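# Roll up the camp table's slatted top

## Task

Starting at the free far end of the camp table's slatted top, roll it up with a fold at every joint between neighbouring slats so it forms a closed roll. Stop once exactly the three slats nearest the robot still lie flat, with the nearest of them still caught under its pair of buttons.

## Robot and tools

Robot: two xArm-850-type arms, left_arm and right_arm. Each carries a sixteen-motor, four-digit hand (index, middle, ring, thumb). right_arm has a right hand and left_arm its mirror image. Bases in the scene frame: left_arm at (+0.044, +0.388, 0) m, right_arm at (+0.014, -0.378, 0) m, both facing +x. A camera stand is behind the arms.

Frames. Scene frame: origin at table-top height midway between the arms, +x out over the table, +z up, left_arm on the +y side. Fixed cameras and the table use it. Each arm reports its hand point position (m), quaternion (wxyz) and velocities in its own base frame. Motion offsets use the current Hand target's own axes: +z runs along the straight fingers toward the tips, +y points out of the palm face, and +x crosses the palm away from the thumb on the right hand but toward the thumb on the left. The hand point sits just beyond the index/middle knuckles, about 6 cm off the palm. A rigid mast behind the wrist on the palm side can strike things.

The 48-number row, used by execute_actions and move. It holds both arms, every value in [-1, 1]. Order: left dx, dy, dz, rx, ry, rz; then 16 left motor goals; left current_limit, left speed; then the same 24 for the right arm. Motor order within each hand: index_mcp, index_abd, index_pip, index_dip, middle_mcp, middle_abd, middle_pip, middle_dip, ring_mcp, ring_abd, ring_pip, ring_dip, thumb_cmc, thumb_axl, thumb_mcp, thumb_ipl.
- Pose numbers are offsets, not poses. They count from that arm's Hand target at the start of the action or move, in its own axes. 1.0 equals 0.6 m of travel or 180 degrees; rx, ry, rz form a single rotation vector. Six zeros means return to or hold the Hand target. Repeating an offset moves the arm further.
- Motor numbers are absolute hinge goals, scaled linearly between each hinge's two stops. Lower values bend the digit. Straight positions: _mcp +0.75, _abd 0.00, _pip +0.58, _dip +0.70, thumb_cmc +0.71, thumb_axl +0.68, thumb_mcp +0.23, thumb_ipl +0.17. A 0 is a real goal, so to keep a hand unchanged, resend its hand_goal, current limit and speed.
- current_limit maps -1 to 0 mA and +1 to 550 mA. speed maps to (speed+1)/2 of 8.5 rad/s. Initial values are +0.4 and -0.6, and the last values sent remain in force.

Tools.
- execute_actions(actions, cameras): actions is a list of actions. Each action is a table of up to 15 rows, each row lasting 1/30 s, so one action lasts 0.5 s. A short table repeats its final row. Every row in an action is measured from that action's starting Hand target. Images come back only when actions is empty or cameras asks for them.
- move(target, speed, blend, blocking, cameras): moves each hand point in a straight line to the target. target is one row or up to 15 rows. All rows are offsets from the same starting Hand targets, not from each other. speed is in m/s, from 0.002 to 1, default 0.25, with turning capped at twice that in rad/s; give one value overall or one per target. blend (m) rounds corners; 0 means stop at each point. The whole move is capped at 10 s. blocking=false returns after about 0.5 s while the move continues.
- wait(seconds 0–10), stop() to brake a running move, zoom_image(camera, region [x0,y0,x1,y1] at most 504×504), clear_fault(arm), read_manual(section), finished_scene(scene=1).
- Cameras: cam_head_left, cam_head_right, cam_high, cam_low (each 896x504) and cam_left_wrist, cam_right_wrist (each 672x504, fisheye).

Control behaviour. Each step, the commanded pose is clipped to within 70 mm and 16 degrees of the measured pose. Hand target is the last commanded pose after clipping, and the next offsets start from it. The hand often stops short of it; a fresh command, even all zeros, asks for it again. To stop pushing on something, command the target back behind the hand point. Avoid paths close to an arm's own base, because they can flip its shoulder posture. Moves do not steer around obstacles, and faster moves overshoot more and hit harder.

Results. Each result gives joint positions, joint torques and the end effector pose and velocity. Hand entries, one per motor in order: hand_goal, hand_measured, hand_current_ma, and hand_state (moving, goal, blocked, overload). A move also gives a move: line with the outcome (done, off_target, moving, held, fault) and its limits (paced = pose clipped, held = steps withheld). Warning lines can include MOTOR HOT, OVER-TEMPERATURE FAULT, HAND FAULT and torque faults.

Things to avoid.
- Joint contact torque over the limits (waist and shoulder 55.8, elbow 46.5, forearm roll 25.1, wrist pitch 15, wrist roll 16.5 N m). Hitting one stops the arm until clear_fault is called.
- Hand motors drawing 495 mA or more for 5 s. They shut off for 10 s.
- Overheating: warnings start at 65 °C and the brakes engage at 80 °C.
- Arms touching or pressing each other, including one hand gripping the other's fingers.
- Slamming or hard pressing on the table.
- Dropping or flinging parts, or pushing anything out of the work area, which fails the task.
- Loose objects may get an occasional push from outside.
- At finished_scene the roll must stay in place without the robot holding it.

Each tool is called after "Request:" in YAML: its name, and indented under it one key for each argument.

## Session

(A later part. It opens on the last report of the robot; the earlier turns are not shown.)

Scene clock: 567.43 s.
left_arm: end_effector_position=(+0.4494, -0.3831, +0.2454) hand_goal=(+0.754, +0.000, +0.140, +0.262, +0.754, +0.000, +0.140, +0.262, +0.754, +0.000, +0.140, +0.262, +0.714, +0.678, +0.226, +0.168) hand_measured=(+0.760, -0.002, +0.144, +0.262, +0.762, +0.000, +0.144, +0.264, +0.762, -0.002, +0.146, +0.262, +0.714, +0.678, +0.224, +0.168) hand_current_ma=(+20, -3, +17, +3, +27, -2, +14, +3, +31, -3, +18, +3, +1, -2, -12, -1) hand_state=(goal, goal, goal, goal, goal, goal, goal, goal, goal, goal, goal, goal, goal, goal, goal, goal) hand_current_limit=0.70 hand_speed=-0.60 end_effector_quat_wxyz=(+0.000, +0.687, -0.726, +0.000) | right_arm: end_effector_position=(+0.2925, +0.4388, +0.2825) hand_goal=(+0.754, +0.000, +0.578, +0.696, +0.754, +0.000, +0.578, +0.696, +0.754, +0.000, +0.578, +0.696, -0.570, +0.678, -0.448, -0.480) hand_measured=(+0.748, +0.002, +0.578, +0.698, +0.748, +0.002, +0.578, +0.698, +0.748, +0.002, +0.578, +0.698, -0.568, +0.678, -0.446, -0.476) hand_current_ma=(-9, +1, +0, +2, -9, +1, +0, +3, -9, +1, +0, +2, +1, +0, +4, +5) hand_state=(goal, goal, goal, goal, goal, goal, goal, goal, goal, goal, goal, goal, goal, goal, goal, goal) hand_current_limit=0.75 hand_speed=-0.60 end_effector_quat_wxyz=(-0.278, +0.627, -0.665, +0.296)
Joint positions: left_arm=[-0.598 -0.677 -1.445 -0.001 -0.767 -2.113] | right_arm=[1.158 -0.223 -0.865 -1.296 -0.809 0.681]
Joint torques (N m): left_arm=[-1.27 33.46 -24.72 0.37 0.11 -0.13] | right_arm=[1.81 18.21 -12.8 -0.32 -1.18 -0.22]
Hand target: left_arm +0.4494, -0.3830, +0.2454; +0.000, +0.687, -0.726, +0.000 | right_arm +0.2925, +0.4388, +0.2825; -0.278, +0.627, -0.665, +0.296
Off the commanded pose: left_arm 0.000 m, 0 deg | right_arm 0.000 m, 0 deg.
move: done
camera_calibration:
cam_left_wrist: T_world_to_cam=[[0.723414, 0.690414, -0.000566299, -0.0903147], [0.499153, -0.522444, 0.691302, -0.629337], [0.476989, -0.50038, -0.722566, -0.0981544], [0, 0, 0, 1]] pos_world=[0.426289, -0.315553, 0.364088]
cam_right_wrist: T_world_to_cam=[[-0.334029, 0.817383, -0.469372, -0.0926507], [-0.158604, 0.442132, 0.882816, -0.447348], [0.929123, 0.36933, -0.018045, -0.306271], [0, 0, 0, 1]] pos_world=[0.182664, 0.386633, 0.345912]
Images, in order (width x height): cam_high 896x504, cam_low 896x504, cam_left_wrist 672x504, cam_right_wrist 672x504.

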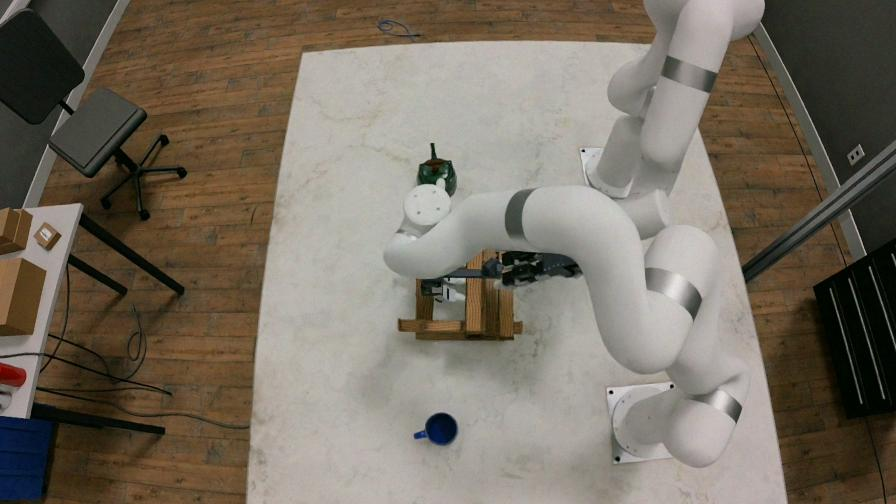

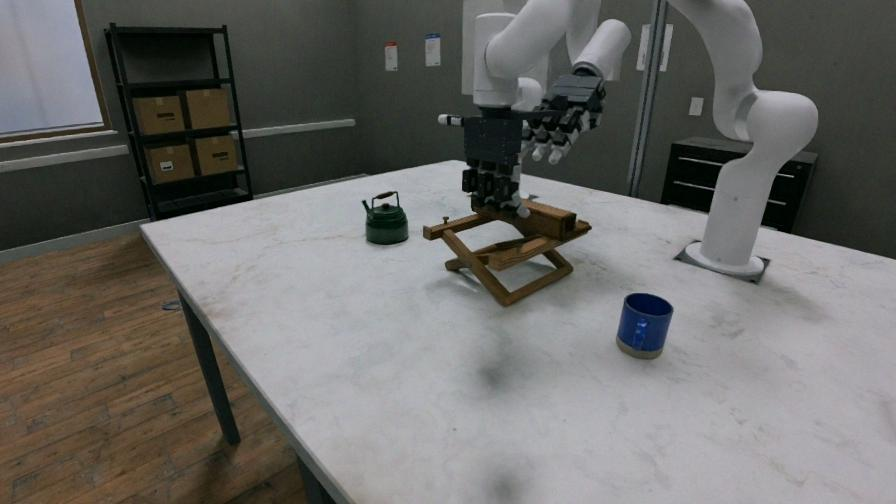

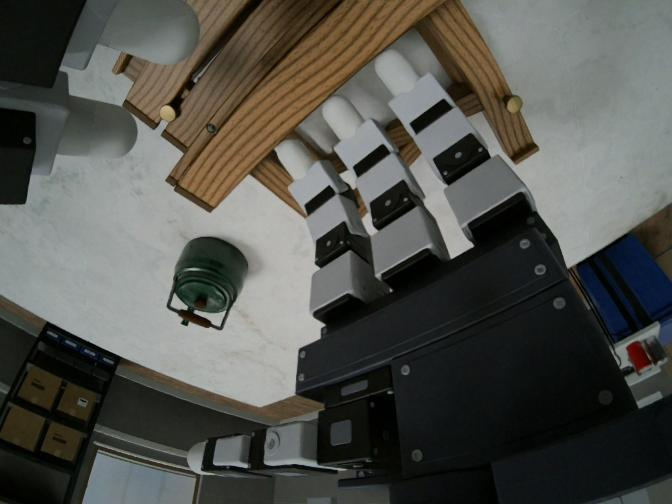

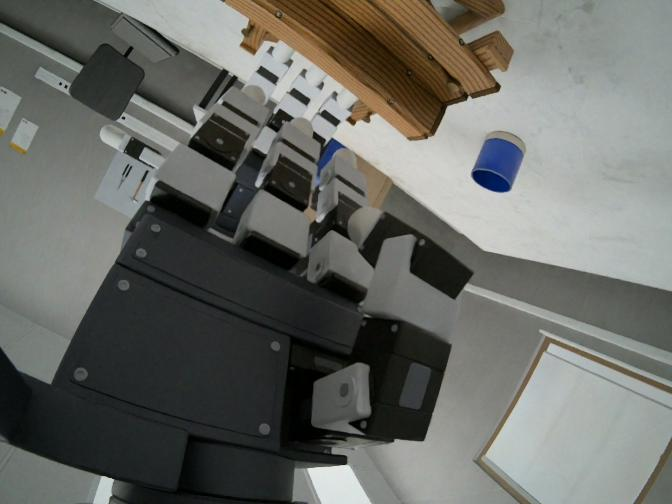

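Request:
move:
  target:
    - [0.0005,0.0083,0,0,0,0,0.753,0,0.139,0.261,0.753,0,0.139,0.261,0.753,0,0.139,0.261,0.714,0.678,0.226,0.168,0.7,-0.6,0,0,0,0,0,0,0.754,0,0.577,0.696,0.754,0,0.577,0.696,0.754,0,0.577,0.696,-0.571,0.678,-0.449,-0.481,0.75,-0.6]
    - [-0.0028,-0.05,0,0,0,0,0.753,0,0.139,0.261,0.753,0,0.139,0.261,0.753,0,0.139,0.261,0.714,0.678,0.226,0.168,0.7,-0.6,0,0,0,0,0,0,0.754,0,0.577,0.696,0.754,0,0.577,0.696,0.754,0,0.577,0.696,-0.571,0.678,-0.449,-0.481,0.75,-0.6]
    - [-0.0028,-0.05,-0.25,0,0,0,0.753,0,0.139,0.261,0.753,0,0.139,0.261,0.753,0,0.139,0.261,0.714,0.678,0.226,0.168,0.7,-0.6,0,-0.05,-0.1,0,0,0,0.754,0,0.577,0.696,0.754,0,0.577,0.696,0.754,0,0.577,0.696,-0.571,0.678,-0.449,-0.481,0.75,-0.6]
  speed: [0.02,0.03,0.12]
  cameras: ["all"]

Request:
zoom_image:
  camera: "cam_low"
  region: [540, 190, 610, 250]

Request:
zoom_image:
  camera: "cam_high"
  region: [385, 235, 535, 355]

Request:
zoom_image:
  camera: "cam_left_wrist"
  region: [60, 0, 360, 220]

Request:
zoom_image:
  camera: "cam_low"
  region: [420, 170, 610, 310]

Scene clock: 573.43 s.
left_arm: end_effector_position=(+0.4795, -0.3829, +0.3953) hand_goal=(+0.754, +0.000, +0.140, +0.262, +0.754, +0.000, +0.140, +0.262, +0.754, +0.000, +0.140, +0.262, +0.714, +0.678, +0.226, +0.168) hand_measured=(+0.756, -0.002, +0.144, +0.262, +0.756, -0.002, +0.144, +0.262, +0.756, -0.002, +0.146, +0.262, +0.714, +0.678, +0.224, +0.168) hand_current_ma=(+8, -4, +17, +1, +10, -3, +14, +1, +9, -8, +19, +0, +1, -2, -12, -1) hand_state=(goal, goal, goal, goal, goal, goal, goal, goal, goal, goal, goal, goal, goal, goal, goal, goal) hand_current_limit=0.70 hand_speed=-0.60 end_effector_quat_wxyz=(+0.000, +0.687, -0.726, +0.000) | right_arm: end_effector_position=(+0.2682, +0.4403, +0.3450) hand_goal=(+0.754, +0.000, +0.578, +0.696, +0.754, +0.000, +0.578, +0.696, +0.754, +0.000, +0.578, +0.696, -0.570, +0.678, -0.448, -0.480) hand_measured=(+0.748, +0.002, +0.578, +0.698, +0.748, +0.002, +0.578, +0.698, +0.748, +0.002, +0.578, +0.698, -0.568, +0.678, -0.446, -0.476) hand_current_ma=(-9, +1, +0, +2, -9, +1, +0, +3, -9, +1, +0, +2, +1, +0, +4, +5) hand_state=(goal, goal, goal, goal, goal, goal, goal, goal, goal, goal, goal, goal, goal, goal, goal, goal) hand_current_limit=0.75 hand_speed=-0.60 end_effector_quat_wxyz=(-0.278, +0.627, -0.665, +0.296)
Joint positions: left_arm=[-0.573 -0.619 -1.704 -0.001 -1.085 -2.088] | right_arm=[1.208 -0.12 -0.904 -1.15 -0.889 0.518]
Joint torques (N m): left_arm=[0.93 32.97 -33.78 1.47 -0.61 0.16] | right_arm=[0.47 16.49 -14.03 -0.52 -1.13 -0.07]
Hand target: left_arm +0.4795, -0.3829, +0.3954; +0.000, +0.687, -0.726, +0.000 | right_arm +0.2682, +0.4403, +0.3450; -0.278, +0.627, -0.665, +0.296
Off the commanded pose: left_arm 0.000 m, 0 deg | right_arm 0.000 m, 0 deg.
move: done
camera_calibration:
cam_left_wrist: T_world_to_cam=[[0.72338, 0.69045, -0.000514292, -0.112142], [0.499129, -0.522419, 0.691338, -0.747952], [0.477065, -0.500357, -0.722531, -0.0040722], [0, 0, 0, 1]] pos_world=[0.456389, -0.315354, 0.514088]
cam_right_wrist: T_world_to_cam=[[-0.334029, 0.817383, -0.469372, -0.0727383], [-0.158604, 0.442132, 0.882816, -0.506969], [0.929123, 0.36933, -0.018045, -0.283028], [0, 0, 0, 1]] pos_world=[0.158264, 0.388133, 0.408312]

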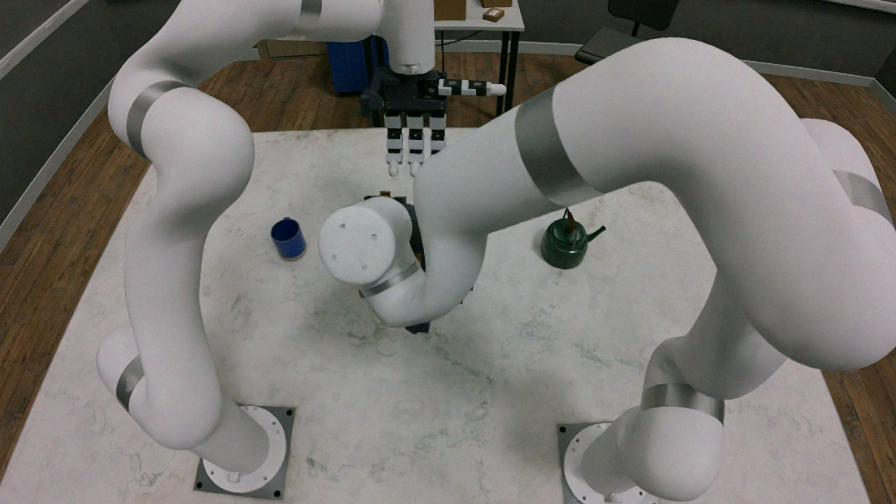

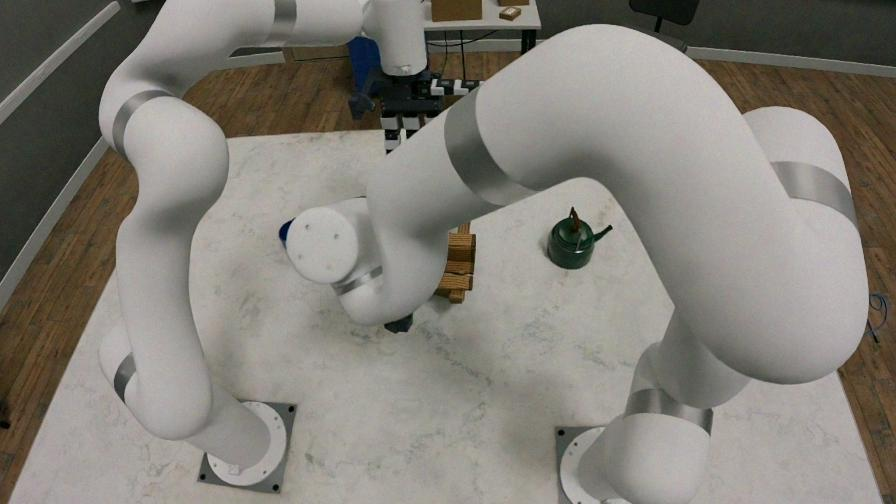

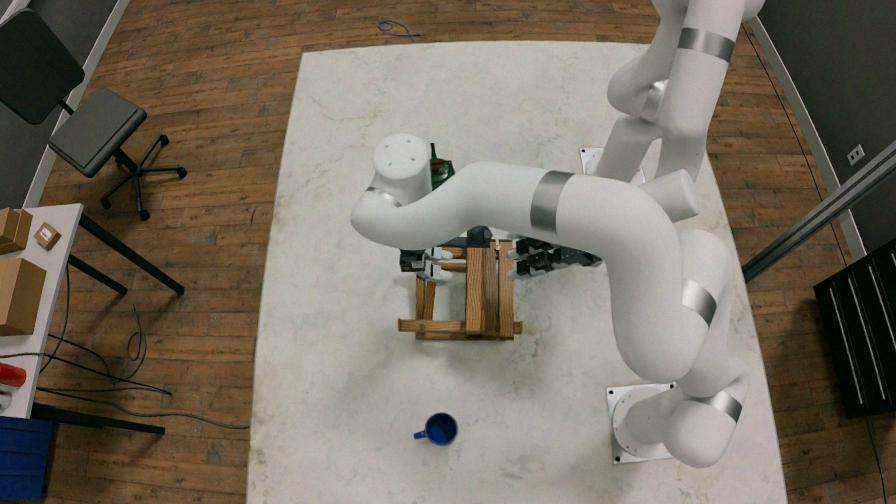

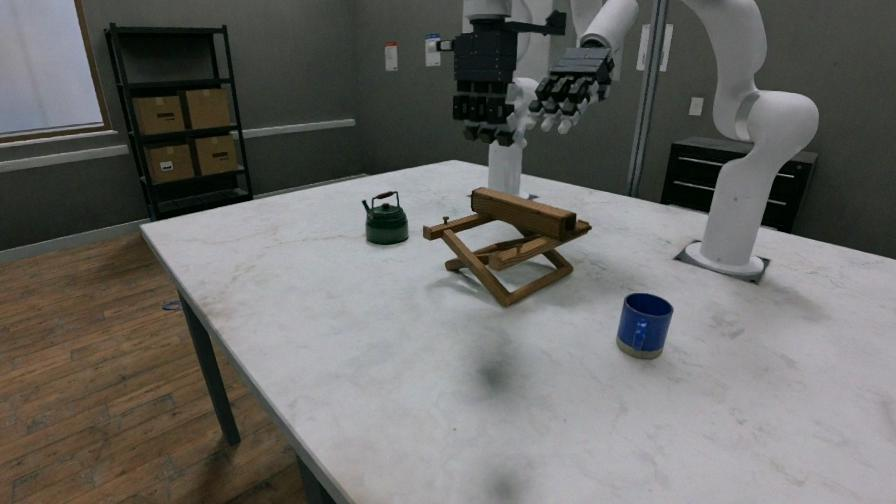

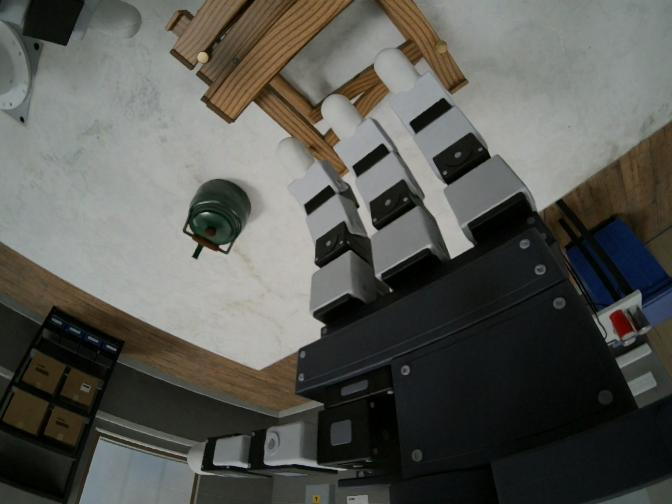

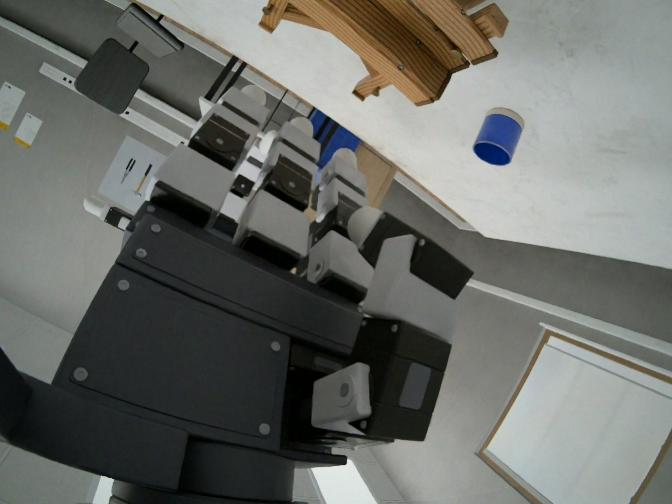

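Scaled by 7.200 from the camera's 896x504 image, which has a finer 1280x720 frame.

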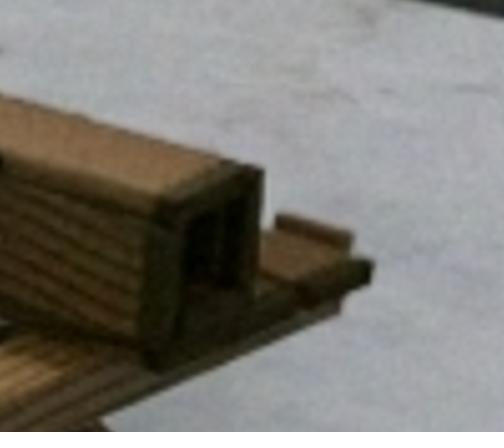

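Scaled by 3.360 from the camera's 896x504 image, which has a finer 1280x720 frame.

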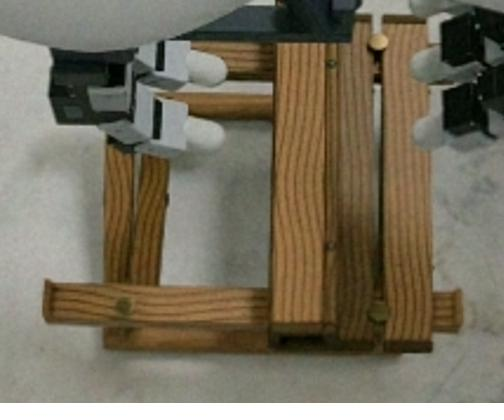

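Scaled by 1.680 from the camera's 672x504 image, which has a finer 960x720 frame.

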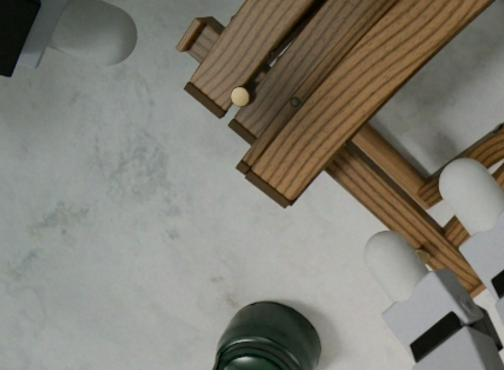

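Scaled by 2.653 from the camera's 896x504 image, which has a finer 1280x720 frame.

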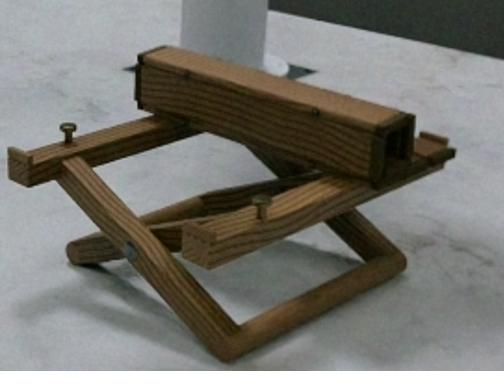

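Request:
wait:
  seconds: 2
  cameras: ["cam_low","cam_high"]

Request:
zoom_image:
  camera: "cam_high"
  region: [455, 235, 525, 345]

Request:
zoom_image:
  camera: "cam_low"
  region: [540, 190, 610, 250]

Scene clock: 581.33 s.
left_arm: end_effector_position=(+0.4795, -0.3829, +0.3954) hand_goal=(+0.754, +0.000, +0.140, +0.262, +0.754, +0.000, +0.140, +0.262, +0.754, +0.000, +0.140, +0.262, +0.714, +0.678, +0.226, +0.168) hand_measured=(+0.756, -0.002, +0.144, +0.262, +0.756, -0.002, +0.144, +0.262, +0.756, -0.002, +0.146, +0.262, +0.714, +0.678, +0.224, +0.168) hand_current_ma=(+8, -4, +17, +1, +10, -3, +14, +1, +9, -8, +19, +0, +1, -2, -12, -1) hand_state=(goal, goal, goal, goal, goal, goal, goal, goal, goal, goal, goal, goal, goal, goal, goal, goal) hand_current_limit=0.70 hand_speed=-0.60 end_effector_quat_wxyz=(+0.000, +0.687, -0.726, +0.000) | right_arm: end_effector_position=(+0.2682, +0.4403, +0.3450) hand_goal=(+0.754, +0.000, +0.578, +0.696, +0.754, +0.000, +0.578, +0.696, +0.754, +0.000, +0.578, +0.696, -0.570, +0.678, -0.448, -0.480) hand_measured=(+0.748, +0.002, +0.578, +0.698, +0.748, +0.002, +0.578, +0.698, +0.748, +0.002, +0.578, +0.698, -0.568, +0.678, -0.446, -0.476) hand_current_ma=(-9, +1, +0, +2, -9, +1, +0, +3, -9, +1, +0, +2, +1, +0, +4, +5) hand_state=(goal, goal, goal, goal, goal, goal, goal, goal, goal, goal, goal, goal, goal, goal, goal, goal) hand_current_limit=0.75 hand_speed=-0.60 end_effector_quat_wxyz=(-0.278, +0.627, -0.665, +0.296)
Joint positions: left_arm=[-0.573 -0.619 -1.704 -0.001 -1.085 -2.088] | right_arm=[1.208 -0.119 -0.904 -1.15 -0.889 0.518]
Joint torques (N m): left_arm=[0.06 33.29 -35.16 1.53 -0.66 0.19] | right_arm=[0.25 18.18 -14.11 0.7 -1.12 -0.05]
Hand target: left_arm +0.4795, -0.3829, +0.3954; +0.000, +0.687, -0.726, +0.000 | right_arm +0.2682, +0.4403, +0.3450; -0.278, +0.627, -0.665, +0.296
Off the commanded pose: left_arm 0.000 m, 0 deg | right_arm 0.000 m, 0 deg.
wait: 2.00 s; at rest from the start
Images, in order (width x height): cam_high 896x504, cam_low 896x504.

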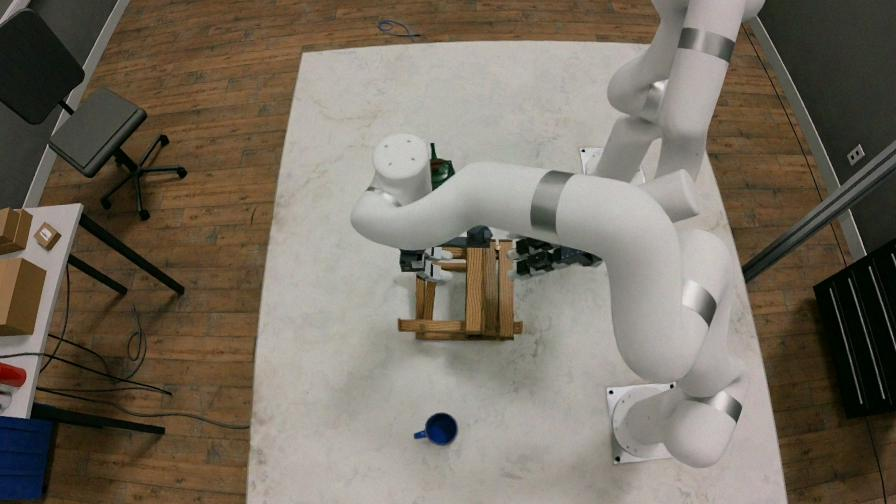

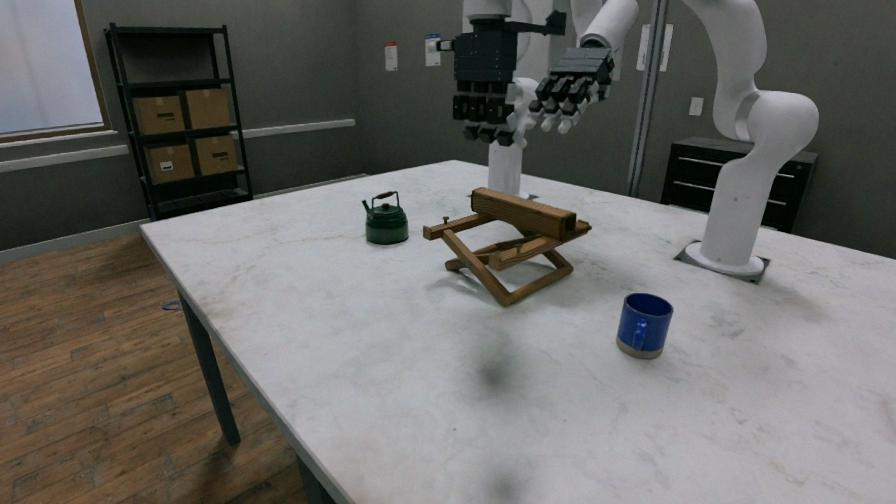

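Scaled by 4.582 from the camera's 896x504 image, which has a finer 1280x720 frame.

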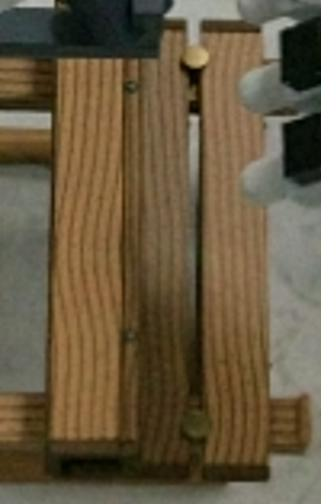

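Scaled by 7.200 from the camera's 896x504 image, which has a finer 1280x720 frame.

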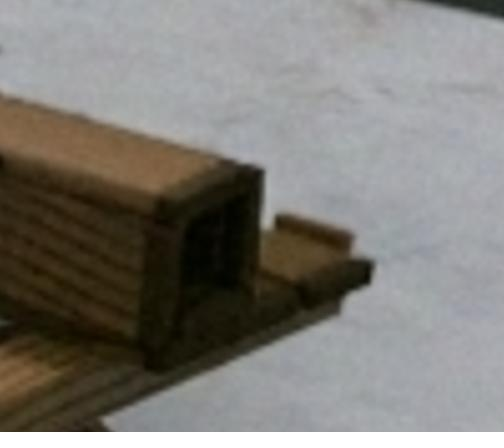

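Request:
finished_scene:

The scene is finished: the task was done.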